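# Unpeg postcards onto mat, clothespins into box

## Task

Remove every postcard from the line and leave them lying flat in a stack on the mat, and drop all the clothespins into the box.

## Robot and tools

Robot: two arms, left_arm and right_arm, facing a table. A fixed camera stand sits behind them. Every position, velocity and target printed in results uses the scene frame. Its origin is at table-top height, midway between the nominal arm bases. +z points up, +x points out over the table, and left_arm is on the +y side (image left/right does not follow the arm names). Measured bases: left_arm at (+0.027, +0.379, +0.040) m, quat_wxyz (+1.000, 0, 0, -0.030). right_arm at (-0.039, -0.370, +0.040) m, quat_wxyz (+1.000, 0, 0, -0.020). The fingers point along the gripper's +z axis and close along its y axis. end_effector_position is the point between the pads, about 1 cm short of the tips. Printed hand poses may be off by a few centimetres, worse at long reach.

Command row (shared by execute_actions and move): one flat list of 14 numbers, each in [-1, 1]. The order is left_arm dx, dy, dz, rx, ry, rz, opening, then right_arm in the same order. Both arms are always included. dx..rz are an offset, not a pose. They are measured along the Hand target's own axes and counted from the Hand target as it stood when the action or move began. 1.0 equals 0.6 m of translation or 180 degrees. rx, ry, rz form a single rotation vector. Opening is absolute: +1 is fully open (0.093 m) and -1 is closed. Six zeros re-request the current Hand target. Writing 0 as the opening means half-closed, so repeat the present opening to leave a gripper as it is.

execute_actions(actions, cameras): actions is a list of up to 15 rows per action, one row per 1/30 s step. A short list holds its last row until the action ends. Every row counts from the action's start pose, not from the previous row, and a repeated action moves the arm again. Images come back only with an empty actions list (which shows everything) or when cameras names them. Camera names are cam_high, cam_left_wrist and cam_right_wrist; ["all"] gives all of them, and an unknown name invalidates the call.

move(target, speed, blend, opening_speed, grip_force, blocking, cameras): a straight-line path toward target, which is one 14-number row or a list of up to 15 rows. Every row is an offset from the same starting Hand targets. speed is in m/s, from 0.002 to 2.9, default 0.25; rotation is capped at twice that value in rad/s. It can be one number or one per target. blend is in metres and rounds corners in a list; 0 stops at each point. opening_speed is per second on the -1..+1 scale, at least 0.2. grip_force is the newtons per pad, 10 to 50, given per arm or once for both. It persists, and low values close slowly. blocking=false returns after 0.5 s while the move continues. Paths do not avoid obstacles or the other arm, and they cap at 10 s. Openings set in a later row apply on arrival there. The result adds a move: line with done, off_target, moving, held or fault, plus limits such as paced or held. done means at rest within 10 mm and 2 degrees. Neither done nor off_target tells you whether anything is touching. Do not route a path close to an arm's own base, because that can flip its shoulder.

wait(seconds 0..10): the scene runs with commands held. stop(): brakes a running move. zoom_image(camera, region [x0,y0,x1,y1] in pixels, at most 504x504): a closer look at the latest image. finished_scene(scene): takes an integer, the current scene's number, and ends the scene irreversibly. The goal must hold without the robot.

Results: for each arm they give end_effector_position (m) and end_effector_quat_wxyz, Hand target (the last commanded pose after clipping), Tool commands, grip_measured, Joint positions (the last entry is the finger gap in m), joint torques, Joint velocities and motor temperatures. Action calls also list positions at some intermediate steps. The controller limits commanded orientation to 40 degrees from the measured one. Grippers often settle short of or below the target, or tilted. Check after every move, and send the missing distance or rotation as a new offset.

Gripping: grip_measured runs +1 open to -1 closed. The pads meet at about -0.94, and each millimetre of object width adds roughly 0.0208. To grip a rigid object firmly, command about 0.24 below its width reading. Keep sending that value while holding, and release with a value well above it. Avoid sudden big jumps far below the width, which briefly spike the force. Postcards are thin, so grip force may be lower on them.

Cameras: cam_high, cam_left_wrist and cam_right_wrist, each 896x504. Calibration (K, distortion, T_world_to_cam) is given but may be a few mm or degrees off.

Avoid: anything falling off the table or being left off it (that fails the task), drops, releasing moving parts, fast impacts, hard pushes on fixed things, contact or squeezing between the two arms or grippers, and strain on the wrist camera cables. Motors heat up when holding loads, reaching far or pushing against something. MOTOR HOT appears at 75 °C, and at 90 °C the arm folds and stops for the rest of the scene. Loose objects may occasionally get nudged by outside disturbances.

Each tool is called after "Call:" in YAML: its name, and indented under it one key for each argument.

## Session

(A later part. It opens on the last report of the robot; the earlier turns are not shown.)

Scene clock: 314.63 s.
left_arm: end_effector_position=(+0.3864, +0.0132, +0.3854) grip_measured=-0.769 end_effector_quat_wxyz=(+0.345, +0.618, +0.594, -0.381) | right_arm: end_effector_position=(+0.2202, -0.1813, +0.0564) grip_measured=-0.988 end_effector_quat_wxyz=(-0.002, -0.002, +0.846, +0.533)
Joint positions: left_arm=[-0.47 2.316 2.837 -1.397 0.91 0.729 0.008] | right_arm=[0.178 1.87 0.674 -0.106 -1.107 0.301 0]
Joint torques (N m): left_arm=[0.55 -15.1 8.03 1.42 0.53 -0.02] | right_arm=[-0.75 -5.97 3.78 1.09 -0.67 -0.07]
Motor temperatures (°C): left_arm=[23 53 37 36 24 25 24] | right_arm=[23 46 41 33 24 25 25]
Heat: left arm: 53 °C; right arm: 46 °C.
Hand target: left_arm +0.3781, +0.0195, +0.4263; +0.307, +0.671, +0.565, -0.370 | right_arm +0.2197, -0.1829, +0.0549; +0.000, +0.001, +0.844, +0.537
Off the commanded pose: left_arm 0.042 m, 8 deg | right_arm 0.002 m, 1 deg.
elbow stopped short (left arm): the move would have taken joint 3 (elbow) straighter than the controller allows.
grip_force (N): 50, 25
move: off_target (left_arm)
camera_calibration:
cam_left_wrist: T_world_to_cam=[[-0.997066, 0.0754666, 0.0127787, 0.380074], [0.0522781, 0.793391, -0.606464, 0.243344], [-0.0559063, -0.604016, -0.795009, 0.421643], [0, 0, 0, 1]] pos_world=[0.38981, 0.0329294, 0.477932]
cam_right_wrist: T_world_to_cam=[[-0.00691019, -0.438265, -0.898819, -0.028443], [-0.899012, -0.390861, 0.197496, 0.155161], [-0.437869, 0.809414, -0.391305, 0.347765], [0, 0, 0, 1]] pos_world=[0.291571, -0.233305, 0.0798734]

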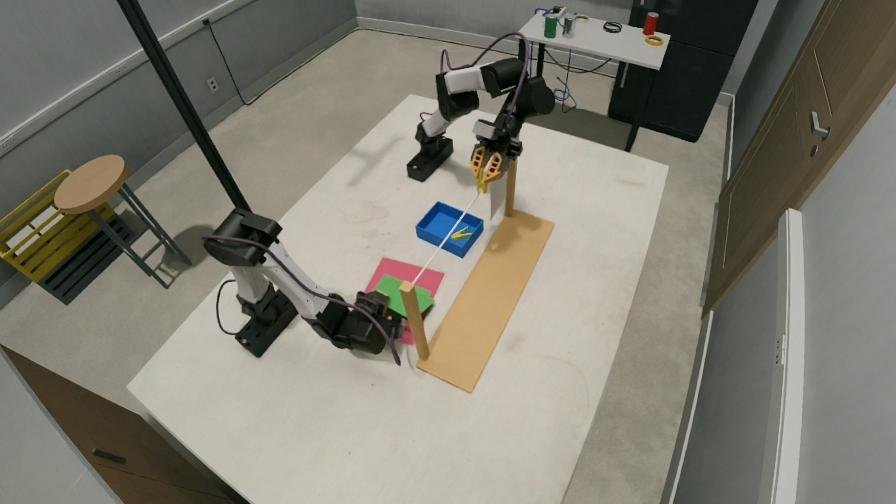

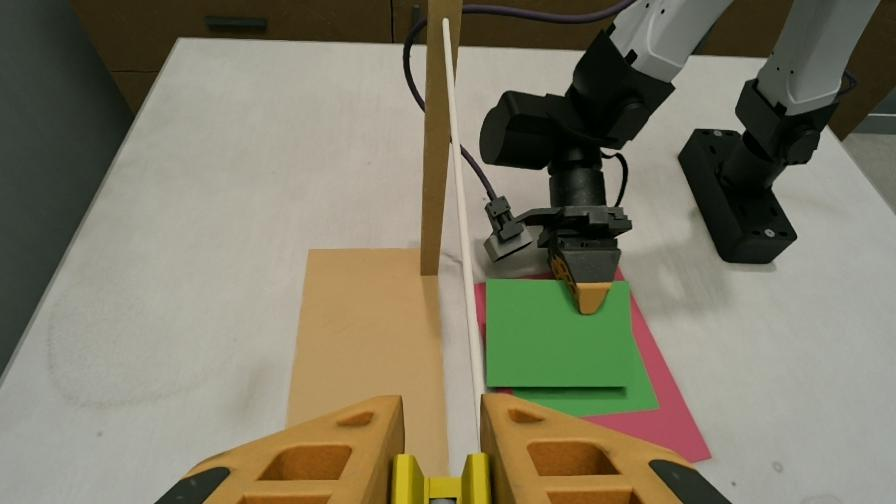

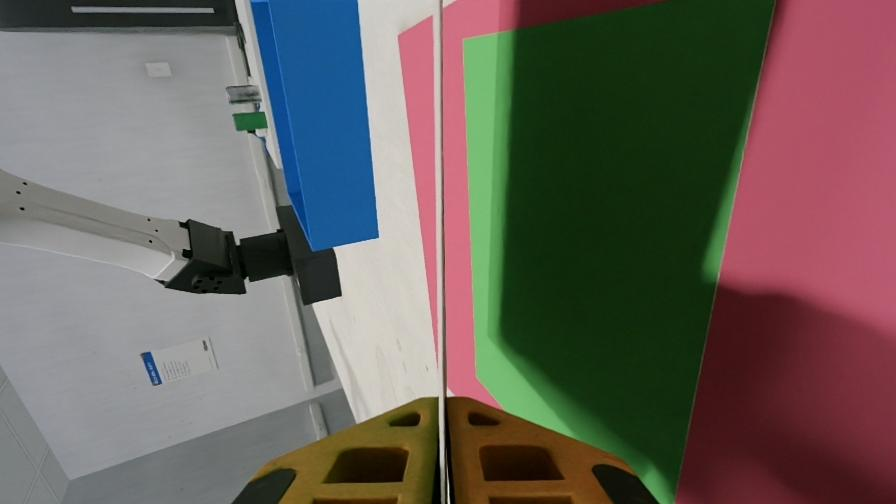

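Call:
move:
  target:
    - [0,0,0,0,0,0,-0.95,0.0367,-0.0232,0.0292,0,0,0,-1]
    - [0,0,0,0,0,0,-0.95,0.0367,-0.0232,0.0292,0,0,0,-0.75]
    - [0,0,0,0,0,0,-0.95,0.0367,-0.0549,-0.0387,0,0,0,-0.75]
    - [0,0,0,0,0,0,-0.95,0.0367,0.0645,-0.1772,0,0,0,-0.75]
    - [0,0,0,0,0,0,-0.95,-0.05,0.223,-0.1722,-0.0437,-0.1713,-0.4703,-0.75]
  speed: [0.06,0.06,0.06,0.2,0.3]
  blend: [0,0,0.005,0.03,0]
  cameras: ["all"]

Call:
zoom_image:
  camera: "cam_high"
  region: [320, 200, 500, 380]

Scene clock: 336.53 s.
left_arm: end_effector_position=(+0.3864, +0.0132, +0.3854) grip_measured=-0.769 end_effector_quat_wxyz=(+0.345, +0.618, +0.594, -0.381) | right_arm: end_effector_position=(+0.2507, -0.2221, +0.2224) grip_measured=-0.751 end_effector_quat_wxyz=(+0.561, -0.434, +0.561, +0.427)
Joint positions: left_arm=[-0.47 2.316 2.837 -1.397 0.91 0.729 0.008] | right_arm=[-0.021 1.532 0.424 1.079 -1.37 -0.036 0.009]
Joint torques (N m): left_arm=[0.54 -15.25 8.03 1.41 0.51 0] | right_arm=[0.79 -3.89 4.94 1.81 -0.03 0.09]
Motor temperatures (°C): left_arm=[23 61 37 37 24 25 24] | right_arm=[23 43 38 32 24 25 25]
Heat: left arm: 61 °C; right arm: 43 °C.
Hand target: left_arm +0.3781, +0.0195, +0.4263; +0.307, +0.671, +0.565, -0.370 | right_arm +0.2497, -0.2198, +0.2198; +0.561, -0.430, +0.561, +0.430
Off the commanded pose: left_arm 0.042 m, 8 deg | right_arm 0.004 m, 1 deg.
elbow stopped short (left arm): the move would have taken joint 3 (elbow) straighter than the controller allows.
grip_force (N): 50, 25
move: off_target (left_arm)
camera_calibration:
cam_left_wrist: T_world_to_cam=[[-0.997066, 0.0754666, 0.0127787, 0.380074], [0.0522781, 0.793391, -0.606464, 0.243344], [-0.0559063, -0.604016, -0.795009, 0.421643], [0, 0, 0, 1]] pos_world=[0.38981, 0.0329294, 0.477932]
cam_right_wrist: T_world_to_cam=[[0.96375, -0.266805, 0.000991355, -0.302315], [-0.115883, -0.421932, -0.899191, 0.174562], [0.240327, 0.86648, -0.437555, 0.311986], [0, 0, 0, 1]] pos_world=[0.236607, -0.277335, 0.293775]

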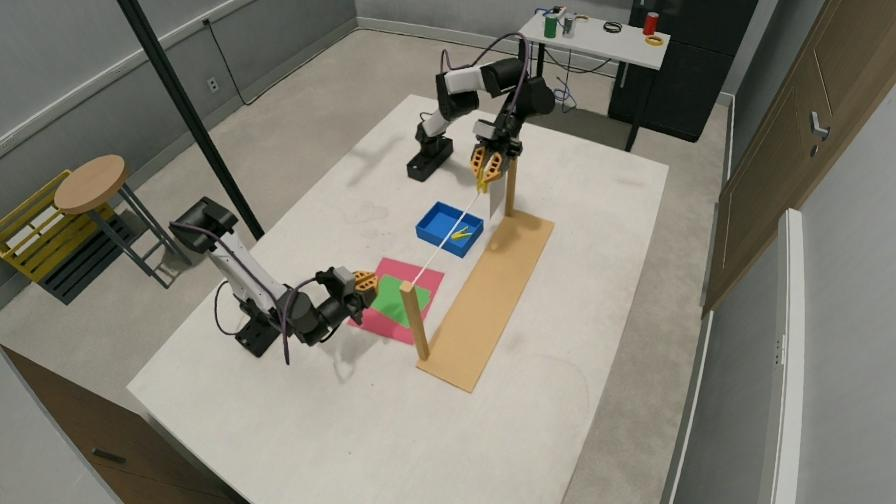

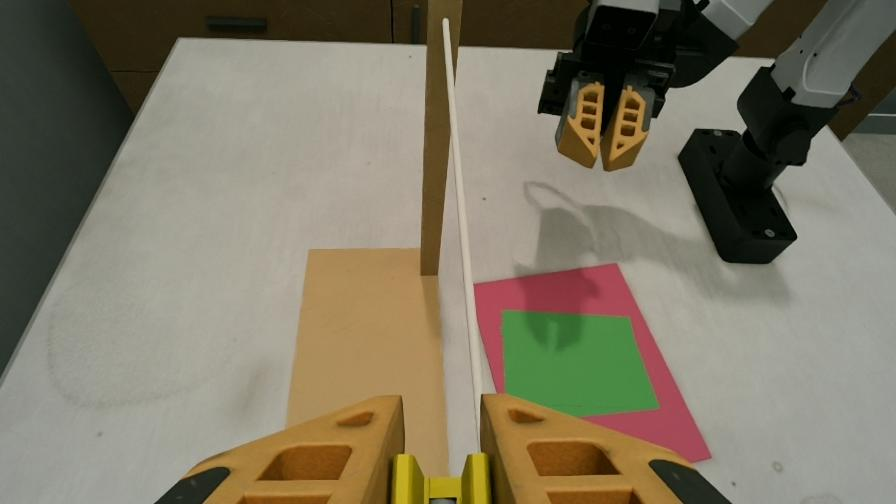

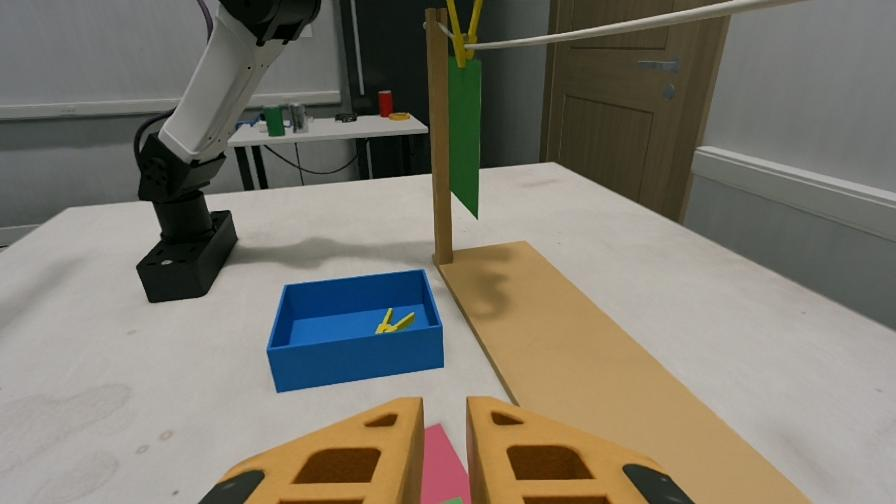

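Scaled by 2.800 from the camera's 896x504 image, which has a finer 1280x720 frame.

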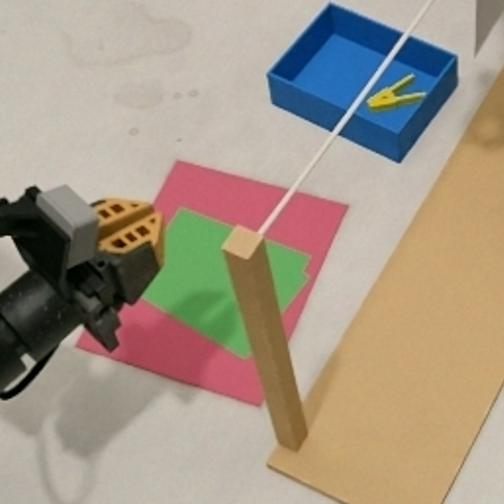

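Call:
move:
  target:
    - [0.0207,-0.1697,-0.0117,-0.017,0.038,-0.014,-0.95,0,0,0,0,0,0,-0.75]
    - [0.3382,-0.28,0.1745,-0.0432,0.0964,-0.0353,-0.95,0,0,0,0,0,0,-0.75]
    - [0.4998,-0.2788,0.2777,-0.0432,0.0964,-0.0353,-0.95,0,0,0,0,0,0,-0.75]
  speed: [0.2,0.3,0.12]
  blend: [0.03,0.02,0]
  cameras: ["all"]

Call:
zoom_image:
  camera: "cam_right_wrist"
  region: [220, 150, 520, 420]

Scene clock: 351.33 s.
left_arm: end_effector_position=(+0.2137, +0.0727, +0.0866) grip_measured=-0.769 end_effector_quat_wxyz=(+0.236, +0.663, +0.667, -0.244) | right_arm: end_effector_position=(+0.2507, -0.2221, +0.2224) grip_measured=-0.751 end_effector_quat_wxyz=(+0.561, -0.434, +0.561, +0.427)
Joint positions: left_arm=[-0.75 1.589 0.771 -0.218 0.462 0.626 0.008] | right_arm=[-0.021 1.532 0.424 1.08 -1.37 -0.036 0.009]
Joint torques (N m): left_arm=[-0.53 -4.78 5.57 1.36 0.18 0.01] | right_arm=[0.75 -4.11 5.05 1.73 -0.04 0.05]
Motor temperatures (°C): left_arm=[23 61 37 37 24 25 25] | right_arm=[23 41 38 32 24 25 25]
Heat: left arm: 61 °C; right arm: 41 °C.
Hand target: left_arm +0.2150, +0.0692, +0.0849; +0.242, +0.664, +0.664, -0.242 | right_arm +0.2496, -0.2199, +0.2199; +0.559, -0.431, +0.563, +0.429
Off the commanded pose: left_arm 0.004 m, 1 deg | right_arm 0.004 m, 1 deg.
grip_force (N): 50, 25
move: done
camera_calibration:
cam_left_wrist: T_world_to_cam=[[-0.999711, 0.0228207, 0.00749377, 0.212071], [0.0200832, 0.965295, -0.260389, -0.0116229], [-0.0131759, -0.260163, -0.965475, 0.191165], [0, 0, 0, 1]] pos_world=[0.214762, 0.0561141, 0.17995]
cam_right_wrist: T_world_to_cam=[[0.963747, -0.266816, 0.000967433, -0.302311], [-0.115887, -0.421847, -0.89923, 0.174598], [0.240337, 0.866518, -0.437474, 0.31197], [0, 0, 0, 1]] pos_world=[0.236607, -0.277335, 0.293776]

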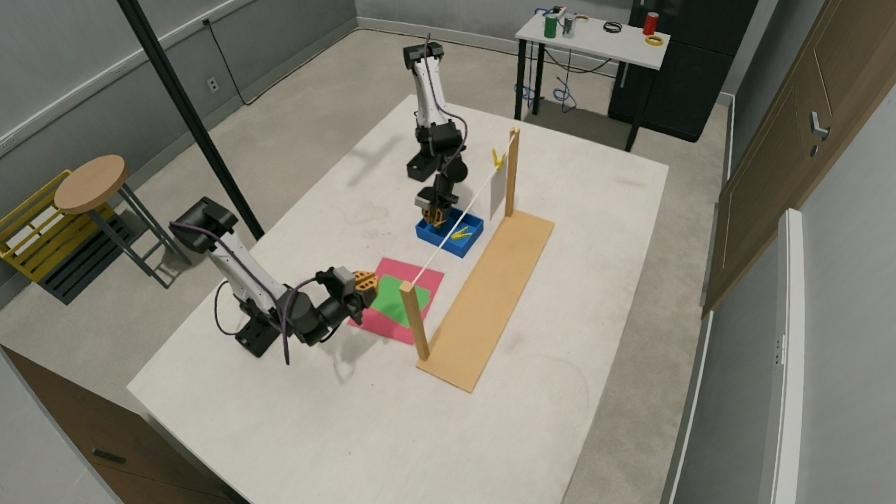

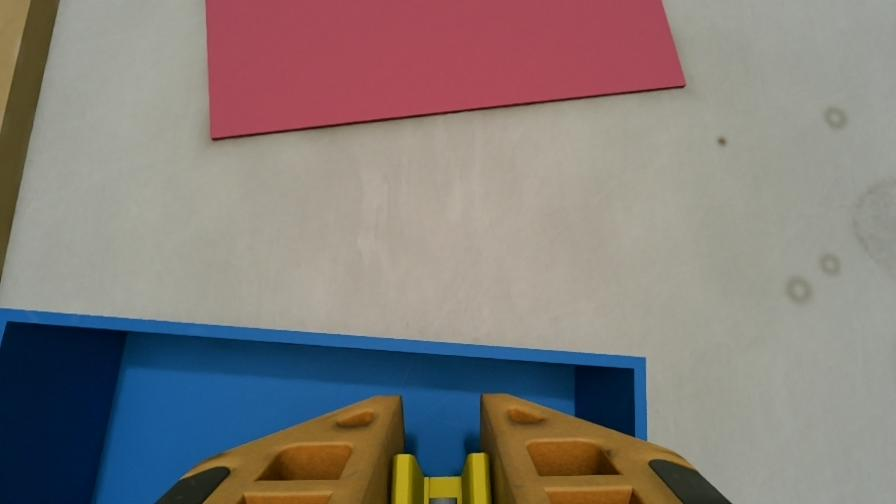

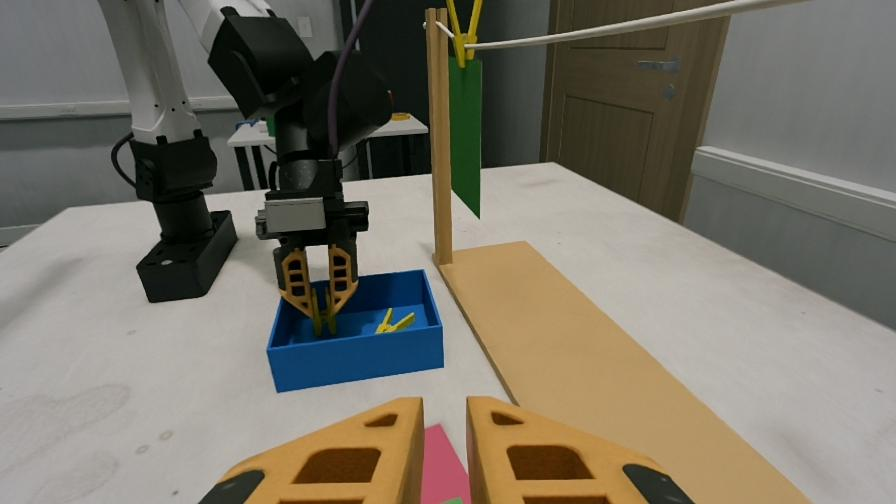

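Scaled by 1.680 from the camera's 896x504 image, which has a finer 1280x720 frame.

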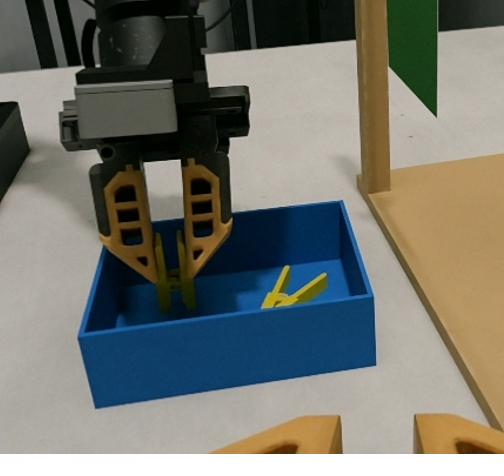

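Call:
move:
  target:
    - [0.0423,0,0.03,0,0,0,-0.95,0,0,0,0,0,0,-0.75]
    - [0.0423,0,0.03,0,0,0,0.2,0,0,0,0,0,0,-0.75]
    - [-0.1292,0,-0.1745,0,0,0,0.2,0,0,0,0,0,0,-0.75]
    - [-0.2557,0.0917,-0.5145,0,-0.014,0,0.2,0.033,-0.018,0.1257,-0.02,0,0,-0.75]
    - [-0.183,0.2617,-0.5318,0,-0.0278,0,0.4,0.0833,-0.0988,0.3975,-0.0556,0,0,0.3]
  speed: [0.08,0.08,0.12,0.3,0.3]
  blend: [0,0,0.02,0.04,0]
  cameras: ["all"]

Call:
zoom_image:
  camera: "cam_high"
  region: [380, 120, 580, 300]

Scene clock: 372.73 s.
left_arm: end_effector_position=(+0.3717, +0.1924, +0.3920) grip_measured=+0.398 end_effector_quat_wxyz=(+0.349, +0.609, +0.670, -0.243) | right_arm: end_effector_position=(+0.3626, -0.0086, +0.1663) grip_measured=+0.299 end_effector_quat_wxyz=(+0.518, -0.482, +0.522, +0.477)
Joint positions: left_arm=[-0.127 1.856 2.299 -1.565 0.783 1.101 0.064] | right_arm=[0.502 2.271 1.198 1.054 -1.028 -0.017 0.06]
Joint torques (N m): left_arm=[0.14 -6.78 7.91 0.84 0.57 0.12] | right_arm=[0.1 -9.51 8.59 1.79 -0.04 0.07]
Motor temperatures (°C): left_arm=[23 49 36 36 24 25 24] | right_arm=[23 40 38 33 24 25 25]
Heat: left arm: 49 °C; right arm: 40 °C.
Hand target: left_arm +0.3719, +0.1907, +0.3999; +0.271, +0.653, +0.653, -0.271 | right_arm +0.3687, -0.0053, +0.1689; +0.520, -0.478, +0.523, +0.477
Off the commanded pose: left_arm 0.008 m, 11 deg | right_arm 0.007 m, 0 deg.
joint sent to its limit (left arm) — joint 4 (wrist pitch), lower limit. The joint targets are off in orientation, not in position.
grip_force (N): 50, 25
move: off_target (left_arm); target 5's new opening was sent with left_arm's hand 0.008 m and 11 deg from that target
camera_calibration:
cam_left_wrist: T_world_to_cam=[[-0.987208, -0.117497, -0.107775, 0.432526], [-0.0609293, 0.902673, -0.425992, 0.0562098], [0.147338, -0.413976, -0.898285, 0.462772], [0, 0, 0, 1]] pos_world=[0.362234, 0.191658, 0.486261]
cam_right_wrist: T_world_to_cam=[[0.995986, -0.0892576, -0.00671334, -0.36203], [-0.0453883, -0.438976, -0.897352, 0.201232], [0.0771485, 0.894054, -0.441265, 0.13555], [0, 0, 0, 1]] pos_world=[0.359253, -0.0651674, 0.237959]

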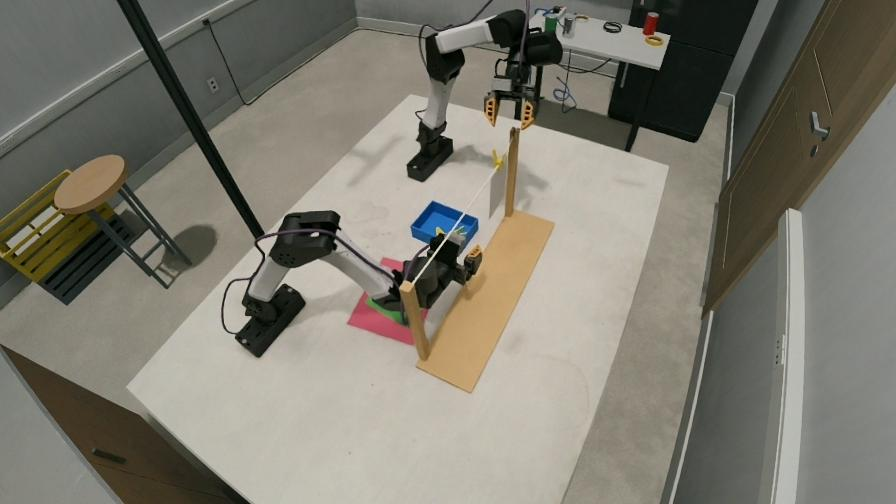

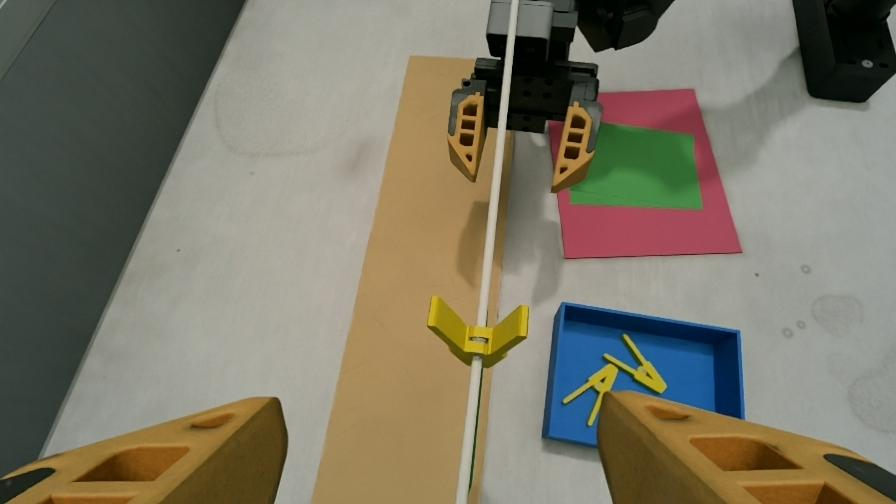

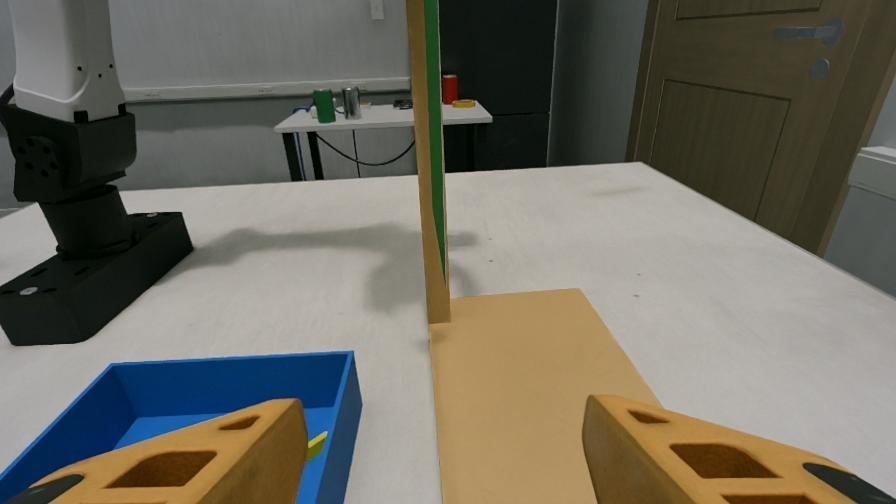

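Scaled by 2.520 from the camera's 896x504 image, which has a finer 1280x720 frame.

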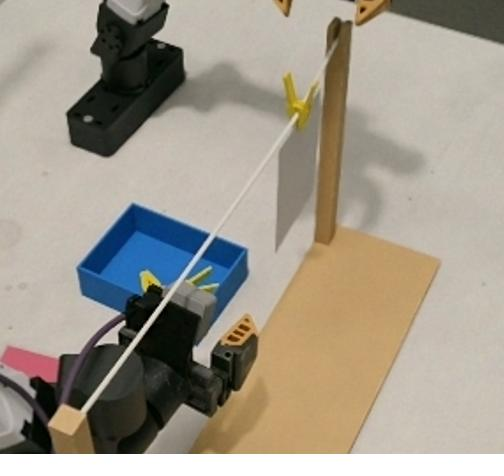

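Call:
move:
  target:
    - [0,0,0,0,0,0,0.4,-0.0117,0.0037,0.2155,-0.028,0,0,0.3]
    - [0,0,0,0,0,0,0.4,-0.0117,0.0037,0.2155,-0.028,0,0,-1]
  speed: 0.1
  cameras: ["cam_left_wrist","cam_right_wrist"]

Scene clock: 392.67 s.
left_arm: end_effector_position=(+0.3717, +0.1924, +0.3920) grip_measured=+0.398 end_effector_quat_wxyz=(+0.349, +0.609, +0.670, -0.243) | right_arm: end_effector_position=(+0.3739, +0.1193, +0.1720) grip_measured=-0.988 end_effector_quat_wxyz=(+0.495, -0.504, +0.502, +0.499)
Joint positions: left_arm=[-0.127 1.856 2.299 -1.565 0.783 1.101 0.064] | right_arm=[0.698 2.521 1.731 0.769 -0.918 -0.015 0]
Joint torques (N m): left_arm=[-0.03 -6.79 7.92 0.85 0.55 0.14] | right_arm=[0.18 -11.55 10.11 1.88 -0.04 0.08]
Motor temperatures (°C): left_arm=[23 46 36 34 24 25 24] | right_arm=[23 45 41 34 24 25 24]
Heat: left arm: 46 °C; right arm: 45 °C.
Hand target: left_arm +0.3719, +0.1907, +0.3999; +0.271, +0.653, +0.653, -0.271 | right_arm +0.3779, +0.1238, +0.1753; +0.498, -0.501, +0.502, +0.499
Off the commanded pose: left_arm 0.008 m, 11 deg | right_arm 0.007 m, 1 deg.
joint sent to its limit (left arm) — joint 4 (wrist pitch), lower limit. The joint targets are off in orientation, not in position.
grip_force (N): 50, 25
move: off_target (left_arm)
camera_calibration:
cam_left_wrist: T_world_to_cam=[[-0.987208, -0.117497, -0.107775, 0.432526], [-0.0609293, 0.902673, -0.425992, 0.0562098], [0.147338, -0.413976, -0.898285, 0.462772], [0, 0, 0, 1]] pos_world=[0.362234, 0.191658, 0.486261]
cam_right_wrist: T_world_to_cam=[[0.999958, -0.00244518, -0.0088837, -0.373243], [-0.0090456, -0.444036, -0.895963, 0.249707], [-0.0017539, 0.896005, -0.44404, 0.0525546], [0, 0, 0, 1]] pos_world=[0.375578, 0.0628771, 0.243749]
Images, in order (width x height): cam_left_wrist 896x504, cam_right_wrist 896x504.

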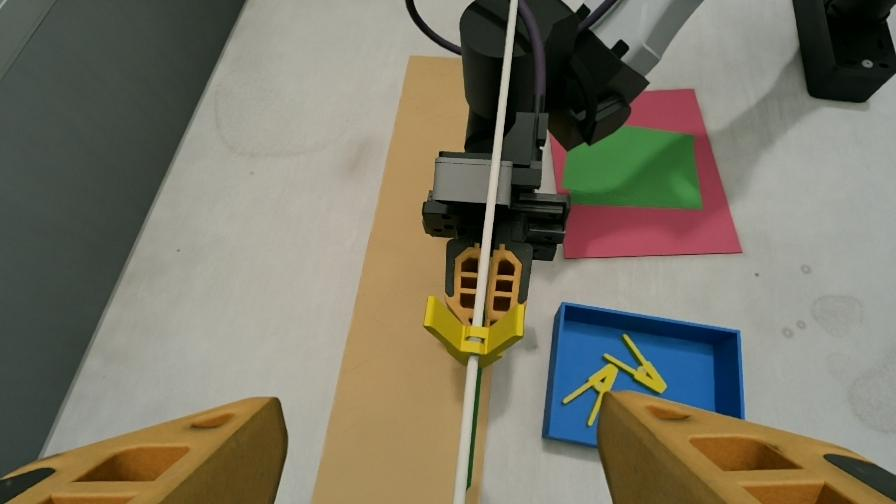

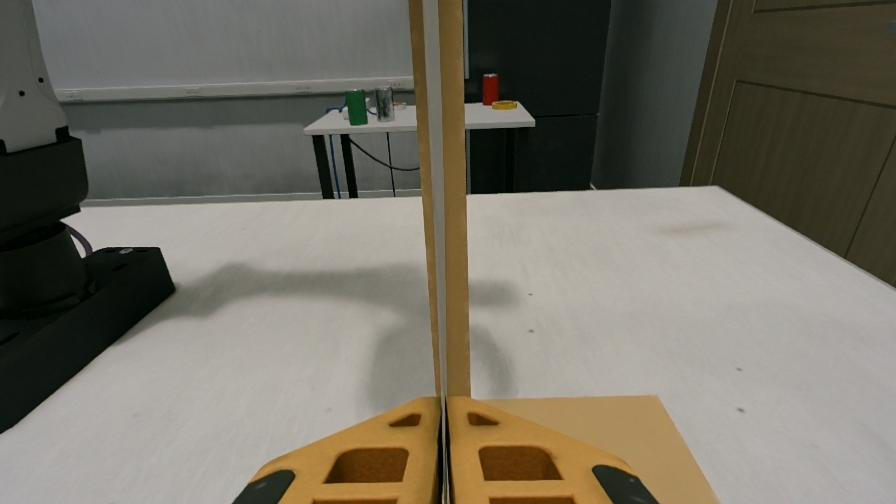

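Call:
move:
  target: [0.0292,0.01,0.1333,0,0,0,0.4,0,0,0,0,0,0,-1]
  speed: 0.1
  cameras: ["cam_left_wrist"]

Scene clock: 399.63 s.
left_arm: end_effector_position=(+0.3754, +0.1481, +0.3348) grip_measured=+0.398 end_effector_quat_wxyz=(+0.272, +0.648, +0.656, -0.274) | right_arm: end_effector_position=(+0.3739, +0.1193, +0.1720) grip_measured=-0.988 end_effector_quat_wxyz=(+0.495, -0.504, +0.502, +0.499)
Joint positions: left_arm=[-0.247 1.987 2.282 -1.565 0.746 1.133 0.064] | right_arm=[0.698 2.521 1.731 0.769 -0.918 -0.015 0]
Joint torques (N m): left_arm=[-0.35 -7.8 5.63 0.75 0.36 0.14] | right_arm=[0.17 -11.6 10.11 1.88 -0.03 0.07]
Heat: left arm: 45 °C; right arm: 46 °C.
Hand target: left_arm +0.3780, +0.1463, +0.3309; +0.271, +0.653, +0.653, -0.271 | right_arm +0.3779, +0.1238, +0.1753; +0.498, -0.501, +0.502, +0.499
Off the commanded pose: left_arm 0.005 m, 1 deg | right_arm 0.007 m, 1 deg.
grip_force (N): 50, 25
move: done
camera_calibration:
cam_left_wrist: T_world_to_cam=[[-0.999903, 0.0139302, -0.0000054178, 0.373976], [0.0130168, 0.934198, -0.356518, 0.0164659], [-0.00496131, -0.356484, -0.934288, 0.453168], [0, 0, 0, 1]] pos_world=[0.375974, 0.140955, 0.429262]
Images, in order (width x height): cam_left_wrist 896x504.

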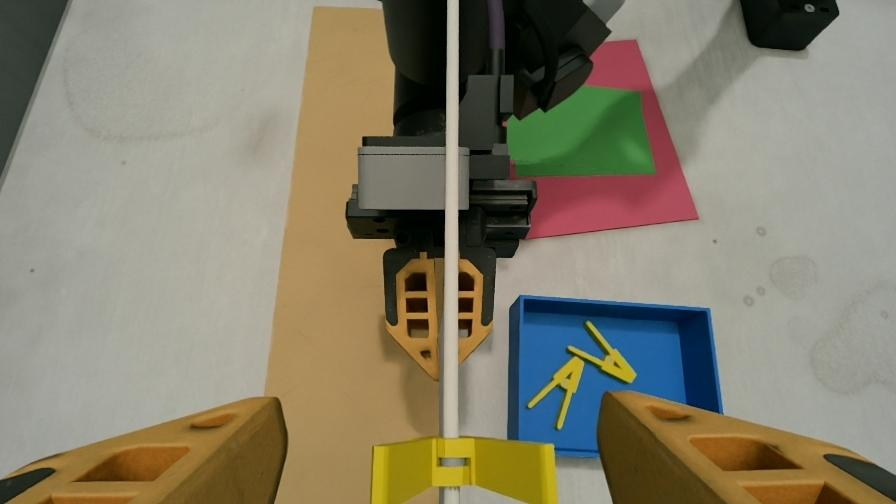

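Call:
move:
  target: [0.0,-0.004,0.003,0,0,0,-0.95,0,0,0,0,0,0,-1]
  speed: 0.05
  opening_speed: 0.5
  cameras: ["cam_left_wrist"]

Scene clock: 404.40 s.
left_arm: end_effector_position=(+0.3756, +0.1483, +0.3288) grip_measured=-0.756 end_effector_quat_wxyz=(+0.266, +0.647, +0.659, -0.276) | right_arm: end_effector_position=(+0.3739, +0.1193, +0.1718) grip_measured=-0.988 end_effector_quat_wxyz=(+0.495, -0.504, +0.503, +0.499)
Joint positions: left_arm=[-0.247 1.987 2.259 -1.557 0.744 1.134 0.009] | right_arm=[0.698 2.521 1.731 0.768 -0.918 -0.015 0]
Joint torques (N m): left_arm=[-0.88 -9.05 5.12 0.83 0.37 0.08] | right_arm=[0.24 -11.6 10.07 1.9 -0.03 0.07]
Heat: left arm: 44 °C; right arm: 47 °C.
Hand target: left_arm +0.3755, +0.1451, +0.3296; +0.271, +0.653, +0.653, -0.271 | right_arm +0.3779, +0.1238, +0.1753; +0.498, -0.501, +0.502, +0.499
Off the commanded pose: left_arm 0.003 m, 1 deg | right_arm 0.007 m, 1 deg.
grip_force (N): 50, 25
move: done
camera_calibration:
cam_left_wrist: T_world_to_cam=[[-0.999824, 0.0135242, 0.0129653, 0.370038], [0.00812168, 0.936503, -0.350566, 0.0136818], [-0.0168831, -0.350399, -0.936448, 0.451954], [0, 0, 0, 1]] pos_world=[0.377492, 0.140547, 0.42323]
Images, in order (width x height): cam_left_wrist 896x504.

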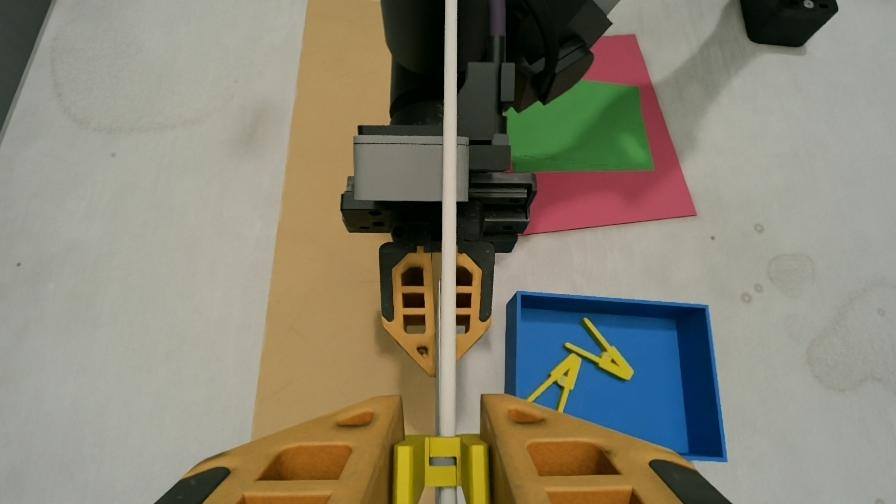

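Call:
move:
  target: [-0.0825,0,-0.0825,0,0,0,-0.95,0,0,0,0,0,0,-1]
  speed: 0.06
  cameras: ["cam_high","cam_left_wrist","cam_right_wrist"]

Scene clock: 408.57 s.
left_arm: end_effector_position=(+0.3812, +0.1465, +0.3828) grip_measured=-0.770 end_effector_quat_wxyz=(+0.325, +0.619, +0.667, -0.258) | right_arm: end_effector_position=(+0.3739, +0.1193, +0.1718) grip_measured=-0.988 end_effector_quat_wxyz=(+0.495, -0.504, +0.503, +0.499)
Joint positions: left_arm=[-0.247 1.987 2.455 -1.567 0.744 1.003 0.008] | right_arm=[0.698 2.521 1.731 0.768 -0.918 -0.015 0]
Joint torques (N m): left_arm=[-0.25 -9.83 7.73 0.93 0.54 -0.01] | right_arm=[0.24 -11.62 10.09 1.89 -0.03 0.09]
Heat: left arm: 44 °C; right arm: 47 °C.
Hand target: left_arm +0.3755, +0.1452, +0.3996; +0.271, +0.653, +0.653, -0.271 | right_arm +0.3779, +0.1238, +0.1753; +0.499, -0.501, +0.502, +0.499
Off the commanded pose: left_arm 0.018 m, 8 deg | right_arm 0.007 m, 1 deg.
joint sent to its limit (left arm) — joint 4 (wrist pitch), lower limit. The joint targets are off in orientation, not in position.
grip_force (N): 50, 25
move: off_target (left_arm)
camera_calibration:
cam_left_wrist: T_world_to_cam=[[-0.994754, -0.0776116, -0.0666439, 0.416901], [-0.0435584, 0.910807, -0.410529, 0.0806659], [0.0925614, -0.405472, -0.909409, 0.457958], [0, 0, 0, 1]] pos_world=[0.375838, 0.144575, 0.477371]
cam_right_wrist: T_world_to_cam=[[0.999949, -0.00244375, -0.00977641, -0.373124], [-0.00984338, -0.44464, -0.895655, 0.249789], [-0.00215822, 0.895706, -0.444641, 0.0527821], [0, 0, 0, 1]] pos_world=[0.375678, 0.062877, 0.243546]

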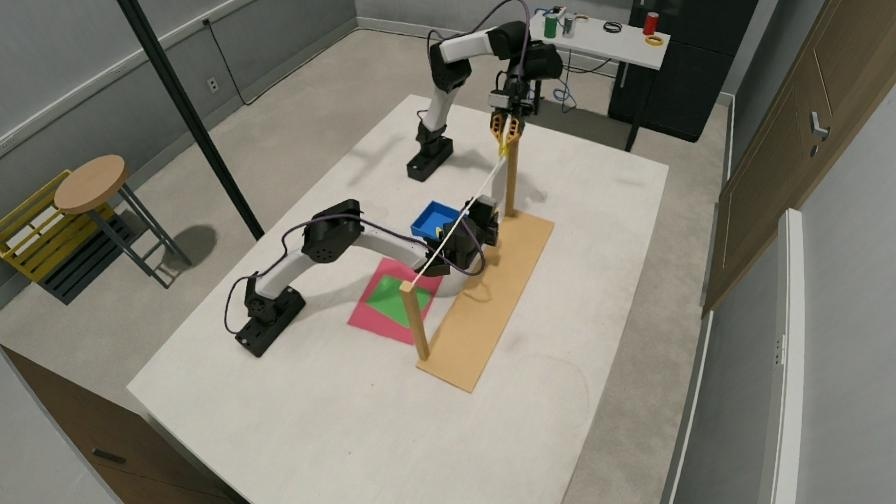

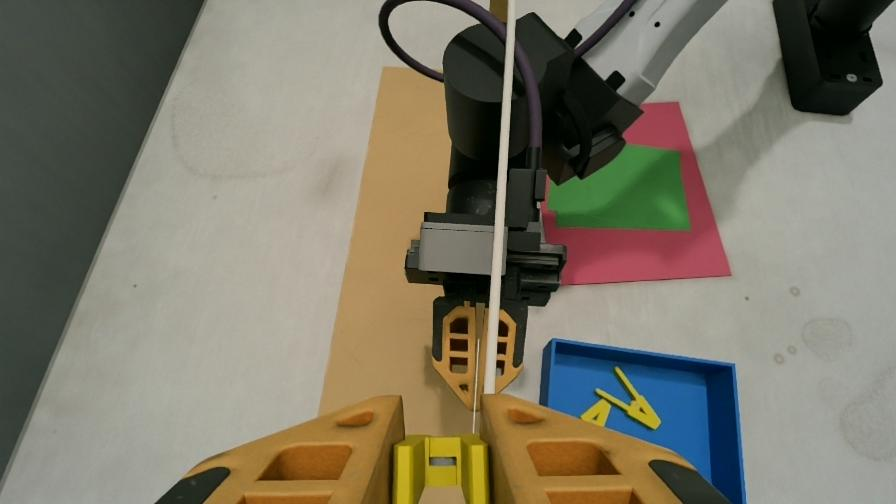

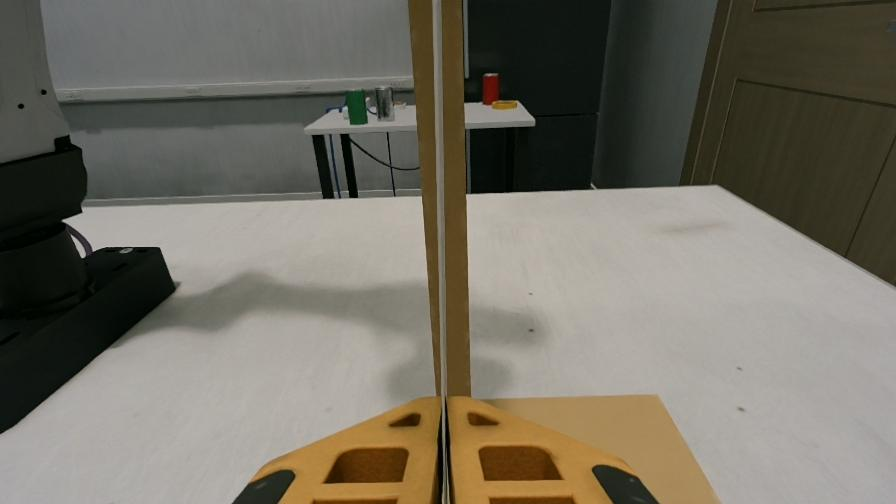

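Call:
move:
  target:
    - [0,0,0,0,0,0,-0.95,0,0.1667,-0.05,0,0,0,-1]
    - [0,0,0,0,0,0,-0.95,-0.0333,0.25,-0.25,0.0545,0.0545,0.2457,-1]
    - [0,0,0,0,0,0,-0.95,0.0083,0.3067,-0.495,0.109,0.109,0.4913,-1]
    - [0,0,0,0,0,0,-0.95,0.23,0.3067,-0.495,0.109,0.109,0.4913,-1]
  speed: [0.12,0.25,0.25,0.1]
  blend: [0.02,0.04,0.01,0]
  cameras: ["cam_left_wrist","cam_right_wrist"]

Call:
execute_actions:
  actions: []
  cameras: ["cam_high"]

Call:
zoom_image:
  camera: "cam_high"
  region: [320, 200, 500, 380]

Scene clock: 426.97 s.
left_arm: end_effector_position=(+0.3812, +0.1465, +0.3828) grip_measured=-0.770 end_effector_quat_wxyz=(+0.325, +0.619, +0.667, -0.258) | right_arm: end_effector_position=(+0.1927, -0.1716, +0.0421) grip_measured=-0.988 end_effector_quat_wxyz=(-0.005, -0.003, +0.844, +0.536)
Joint positions: left_arm=[-0.247 1.987 2.455 -1.567 0.744 1.002 0.008] | right_arm=[0.232 1.864 0.531 0.125 -1.1 0.409 0]
Joint torques (N m): left_arm=[-0.28 -9.73 7.87 0.91 0.51 -0.01] | right_arm=[-0.84 -5.09 3.48 1.25 -0.53 -0.08]
Heat: left arm: 45 °C; right arm: 49 °C.
Hand target: left_arm +0.3755, +0.1452, +0.3996; +0.271, +0.653, +0.653, -0.271 | right_arm +0.1937, -0.1739, +0.0389; -0.001, +0.000, +0.845, +0.535
Off the commanded pose: left_arm 0.018 m, 8 deg | right_arm 0.004 m, 1 deg.
joint sent to its limit (left arm) — joint 4 (wrist pitch), lower limit. The joint targets are off in orientation, not in position.
grip_force (N): 50, 25
move: off_target (left_arm)
camera_calibration:
cam_left_wrist: T_world_to_cam=[[-0.99475, -0.0781305, -0.0660878, 0.416711], [-0.0442488, 0.910721, -0.410645, 0.0809923], [0.0922715, -0.405565, -0.909397, 0.458075], [0, 0, 0, 1]] pos_world=[0.37584, 0.144576, 0.47737]
cam_right_wrist: T_world_to_cam=[[-0.00772632, -0.431686, -0.901991, -0.0358158], [-0.89621, -0.397123, 0.197737, 0.135497], [-0.443562, 0.809901, -0.383813, 0.323053], [0, 0, 0, 1]] pos_world=[0.264451, -0.223293, 0.0648937]
Images, in order (width x height): cam_left_wrist 896x504, cam_right_wrist 896x504.

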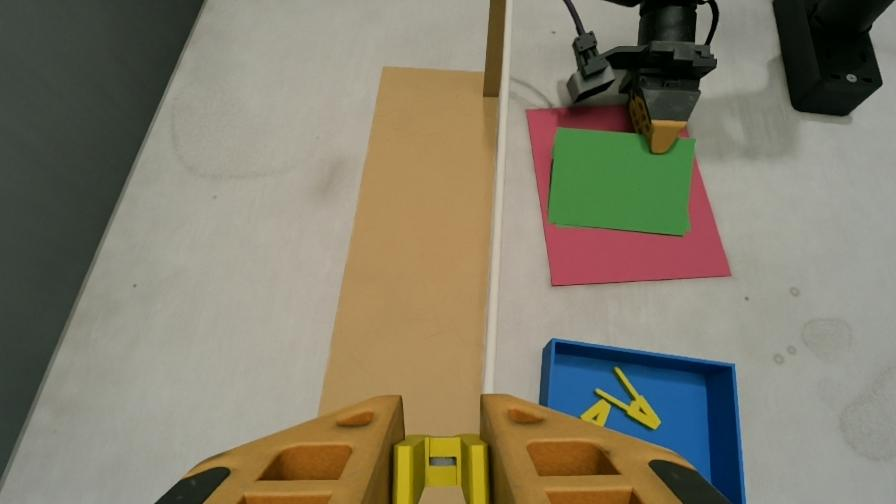

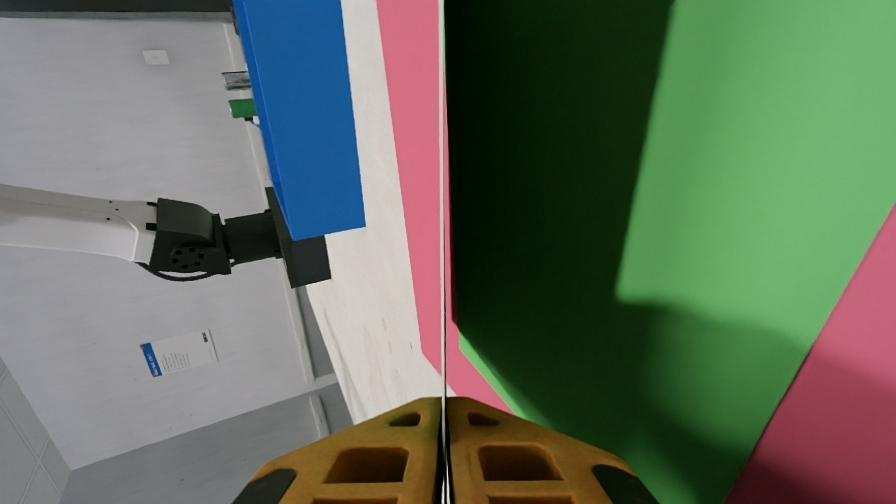

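Scene clock: 426.97 s.
left_arm: end_effector_position=(+0.3812, +0.1465, +0.3828) grip_measured=-0.770 end_effector_quat_wxyz=(+0.325, +0.619, +0.667, -0.258) | right_arm: end_effector_position=(+0.1927, -0.1716, +0.0421) grip_measured=-0.988 end_effector_quat_wxyz=(-0.005, -0.003, +0.844, +0.536)
Joint positions: left_arm=[-0.247 1.987 2.455 -1.567 0.744 1.002 0.008] | right_arm=[0.232 1.864 0.531 0.125 -1.1 0.409 0]
Joint velocities: within noise
Joint torques (N m): left_arm=[-0.28 -9.73 7.87 0.91 0.51 -0.01] | right_arm=[-0.84 -5.09 3.48 1.25 -0.53 -0.08]
Motor temperatures (°C): left_arm=[23 45 37 33 24 25 25] | right_arm=[23 49 43 34 24 25 25]
Heat: left arm: 45 °C; right arm: 49 °C.
Hand target: left_arm +0.3755, +0.1452, +0.3996; +0.271, +0.653, +0.653, -0.271 | right_arm +0.1937, -0.1739, +0.0389; -0.001, +0.000, +0.845, +0.535
Tool commands: left_gripper/opening=-0.95 right_gripper/opening=-1.0
Off the commanded pose: left_arm 0.018 m, 8 deg | right_arm 0.004 m, 1 deg.
grip_force (N): 50, 25
Images, in order (width x height): cam_high 896x504.

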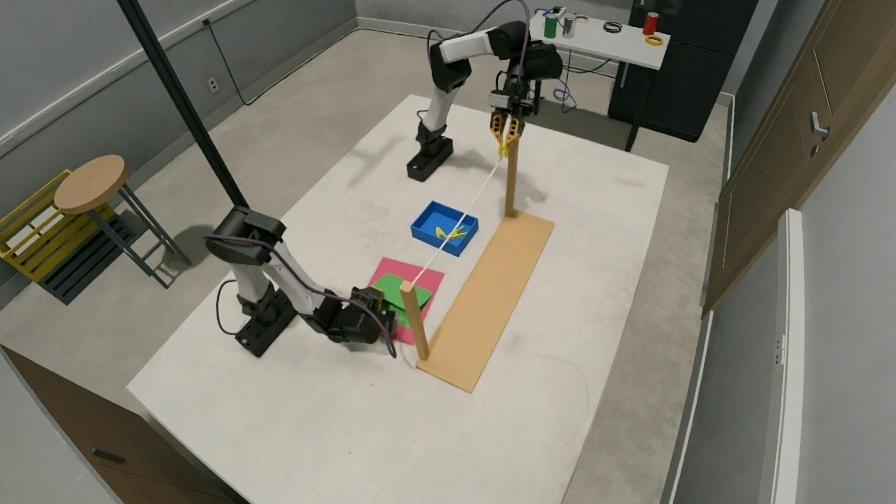

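Scaled by 2.800 from the camera's 896x504 image, which has a finer 1280x720 frame.

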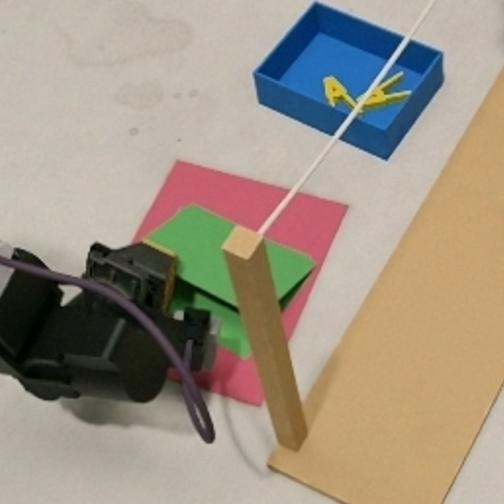

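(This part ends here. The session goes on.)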